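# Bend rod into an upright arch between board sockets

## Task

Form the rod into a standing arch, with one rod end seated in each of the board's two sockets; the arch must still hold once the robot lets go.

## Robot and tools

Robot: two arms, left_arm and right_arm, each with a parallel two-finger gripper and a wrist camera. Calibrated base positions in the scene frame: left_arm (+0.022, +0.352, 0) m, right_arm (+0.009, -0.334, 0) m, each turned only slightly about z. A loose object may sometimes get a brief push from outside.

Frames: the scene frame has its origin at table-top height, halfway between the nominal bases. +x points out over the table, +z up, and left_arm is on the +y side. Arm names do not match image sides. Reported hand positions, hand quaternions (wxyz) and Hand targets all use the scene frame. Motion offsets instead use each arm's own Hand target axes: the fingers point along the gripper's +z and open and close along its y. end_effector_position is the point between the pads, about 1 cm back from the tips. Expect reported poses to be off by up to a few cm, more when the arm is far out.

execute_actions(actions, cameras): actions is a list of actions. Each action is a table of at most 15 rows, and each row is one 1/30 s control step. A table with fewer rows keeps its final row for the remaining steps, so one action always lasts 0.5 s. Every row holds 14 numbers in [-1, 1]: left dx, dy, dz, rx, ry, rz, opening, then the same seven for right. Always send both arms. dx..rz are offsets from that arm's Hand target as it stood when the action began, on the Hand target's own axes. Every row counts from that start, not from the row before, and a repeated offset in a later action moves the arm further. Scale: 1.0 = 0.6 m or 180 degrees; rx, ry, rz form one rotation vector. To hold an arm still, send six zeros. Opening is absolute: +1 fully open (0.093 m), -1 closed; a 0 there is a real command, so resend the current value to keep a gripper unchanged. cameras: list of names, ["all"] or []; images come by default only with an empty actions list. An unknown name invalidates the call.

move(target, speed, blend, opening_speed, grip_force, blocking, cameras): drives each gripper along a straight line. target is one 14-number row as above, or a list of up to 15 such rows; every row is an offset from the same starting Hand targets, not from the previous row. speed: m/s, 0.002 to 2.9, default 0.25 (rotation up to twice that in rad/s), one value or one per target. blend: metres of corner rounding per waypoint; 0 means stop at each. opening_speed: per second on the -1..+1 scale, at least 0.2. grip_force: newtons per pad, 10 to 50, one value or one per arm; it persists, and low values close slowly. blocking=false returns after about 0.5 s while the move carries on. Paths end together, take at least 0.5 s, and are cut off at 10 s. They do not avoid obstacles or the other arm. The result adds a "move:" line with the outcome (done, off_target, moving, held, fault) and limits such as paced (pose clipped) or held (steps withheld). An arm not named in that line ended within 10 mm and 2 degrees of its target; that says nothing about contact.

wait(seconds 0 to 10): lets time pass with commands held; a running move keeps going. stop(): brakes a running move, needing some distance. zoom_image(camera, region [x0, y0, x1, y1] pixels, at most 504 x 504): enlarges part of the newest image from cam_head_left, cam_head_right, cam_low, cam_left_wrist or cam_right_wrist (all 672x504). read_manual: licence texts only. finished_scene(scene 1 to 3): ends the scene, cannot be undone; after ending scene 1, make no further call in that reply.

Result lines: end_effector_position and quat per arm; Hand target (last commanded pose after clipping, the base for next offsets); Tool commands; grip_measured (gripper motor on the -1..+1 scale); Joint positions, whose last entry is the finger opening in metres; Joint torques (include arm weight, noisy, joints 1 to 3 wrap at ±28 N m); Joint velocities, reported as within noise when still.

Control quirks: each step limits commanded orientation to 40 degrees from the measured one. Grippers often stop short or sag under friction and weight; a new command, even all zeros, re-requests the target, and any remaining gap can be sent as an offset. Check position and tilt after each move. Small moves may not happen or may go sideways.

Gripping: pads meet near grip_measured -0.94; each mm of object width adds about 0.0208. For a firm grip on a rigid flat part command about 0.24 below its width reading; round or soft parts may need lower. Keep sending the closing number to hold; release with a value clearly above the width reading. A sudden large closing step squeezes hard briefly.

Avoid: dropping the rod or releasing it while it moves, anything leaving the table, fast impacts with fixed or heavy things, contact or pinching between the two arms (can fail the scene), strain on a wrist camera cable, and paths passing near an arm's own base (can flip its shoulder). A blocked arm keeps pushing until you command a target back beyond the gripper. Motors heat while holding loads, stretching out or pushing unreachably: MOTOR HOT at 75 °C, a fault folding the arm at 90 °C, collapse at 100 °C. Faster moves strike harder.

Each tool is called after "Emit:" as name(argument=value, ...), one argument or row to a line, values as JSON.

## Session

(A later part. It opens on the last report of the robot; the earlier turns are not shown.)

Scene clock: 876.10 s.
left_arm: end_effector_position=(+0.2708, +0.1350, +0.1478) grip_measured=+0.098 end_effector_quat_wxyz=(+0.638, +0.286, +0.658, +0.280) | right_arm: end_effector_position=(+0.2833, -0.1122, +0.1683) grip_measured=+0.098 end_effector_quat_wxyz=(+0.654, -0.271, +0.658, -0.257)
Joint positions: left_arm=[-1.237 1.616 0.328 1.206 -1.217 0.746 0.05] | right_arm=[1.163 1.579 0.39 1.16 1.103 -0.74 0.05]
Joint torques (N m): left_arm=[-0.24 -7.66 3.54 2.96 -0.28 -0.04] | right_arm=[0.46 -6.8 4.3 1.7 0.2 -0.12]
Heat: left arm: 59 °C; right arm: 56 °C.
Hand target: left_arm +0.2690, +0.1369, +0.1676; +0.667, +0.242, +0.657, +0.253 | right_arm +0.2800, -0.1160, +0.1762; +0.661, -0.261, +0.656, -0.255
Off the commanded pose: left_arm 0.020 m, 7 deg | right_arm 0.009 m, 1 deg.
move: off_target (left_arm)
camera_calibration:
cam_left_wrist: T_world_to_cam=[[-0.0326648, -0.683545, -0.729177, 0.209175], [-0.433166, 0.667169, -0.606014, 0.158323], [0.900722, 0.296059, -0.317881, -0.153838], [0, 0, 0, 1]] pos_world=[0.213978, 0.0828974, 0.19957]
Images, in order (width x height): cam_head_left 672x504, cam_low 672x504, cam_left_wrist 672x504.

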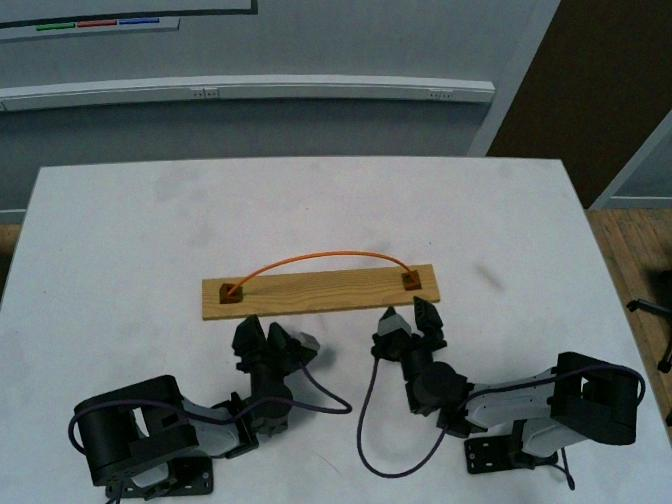

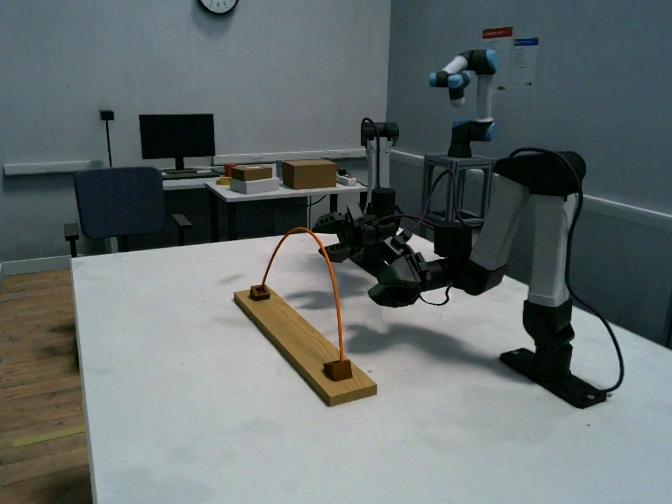

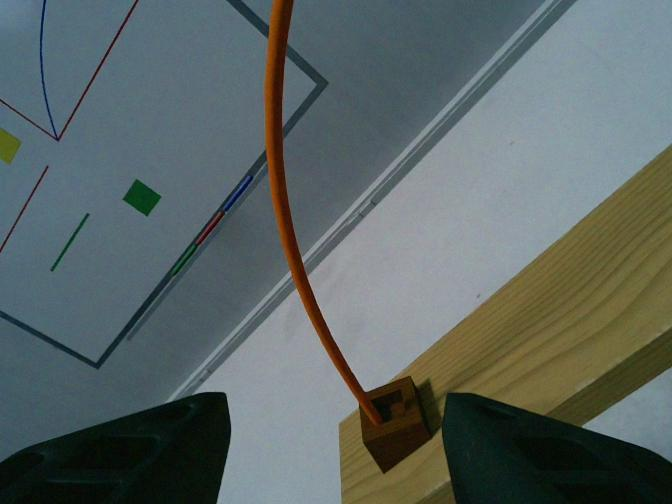

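Emit:
wait(
  seconds=1,
  cameras=["cam_head_left","cam_right_wrist"],
)

Emit:
zoom_image(
  camera="cam_head_left",
  region=[190, 230, 440, 330],
)

Scene clock: 886.20 s.
left_arm: end_effector_position=(+0.2708, +0.1352, +0.1478) grip_measured=+0.098 end_effector_quat_wxyz=(+0.638, +0.285, +0.658, +0.280) | right_arm: end_effector_position=(+0.2833, -0.1123, +0.1683) grip_measured=+0.098 end_effector_quat_wxyz=(+0.654, -0.271, +0.658, -0.257)
Joint positions: left_arm=[-1.237 1.616 0.328 1.206 -1.218 0.746 0.05] | right_arm=[1.163 1.579 0.39 1.16 1.103 -0.74 0.05]
Joint torques (N m): left_arm=[-0.28 -7.66 3.54 2.96 -0.25 -0.04] | right_arm=[0.47 -6.86 4.3 1.7 0.2 -0.12]
Heat: left arm: 60 °C; right arm: 56 °C.
Hand target: left_arm +0.2690, +0.1369, +0.1676; +0.667, +0.242, +0.657, +0.253 | right_arm +0.2800, -0.1160, +0.1762; +0.661, -0.261, +0.656, -0.255
Tool commands: left_gripper/opening=+0.1 right_gripper/opening=+0.1
Off the commanded pose: left_arm 0.020 m, 7 deg | right_arm 0.009 m, 1 deg.
wait: 1.00 s; at rest from the start
camera_calibration:
cam_right_wrist: T_world_to_cam=[[0.0401571, -0.707245, 0.705827, -0.209971], [-0.410887, -0.655595, -0.633536, 0.189629], [0.910802, -0.264574, -0.316925, -0.151755], [0, 0, 0, 1]] pos_world=[0.224567, -0.064332, 0.220245]
Images, in order (width x height): cam_head_left 672x504, cam_right_wrist 672x504.

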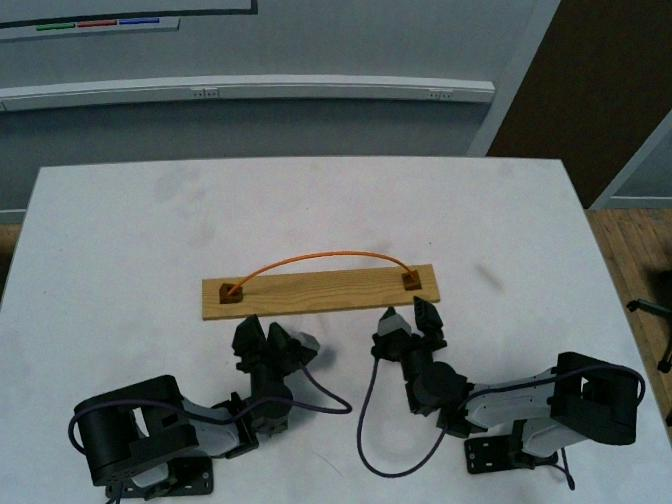

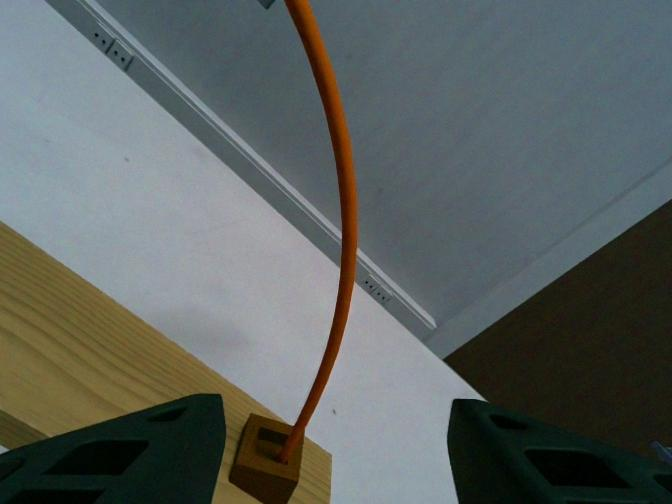

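Scaled by 2.016.

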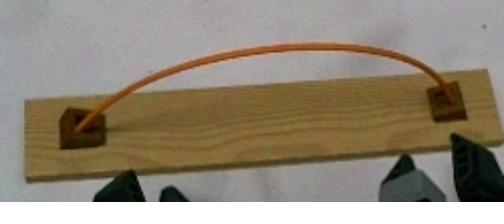

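Emit:
finished_scene(
  scene=2,
)

The scene is finished: the task was done.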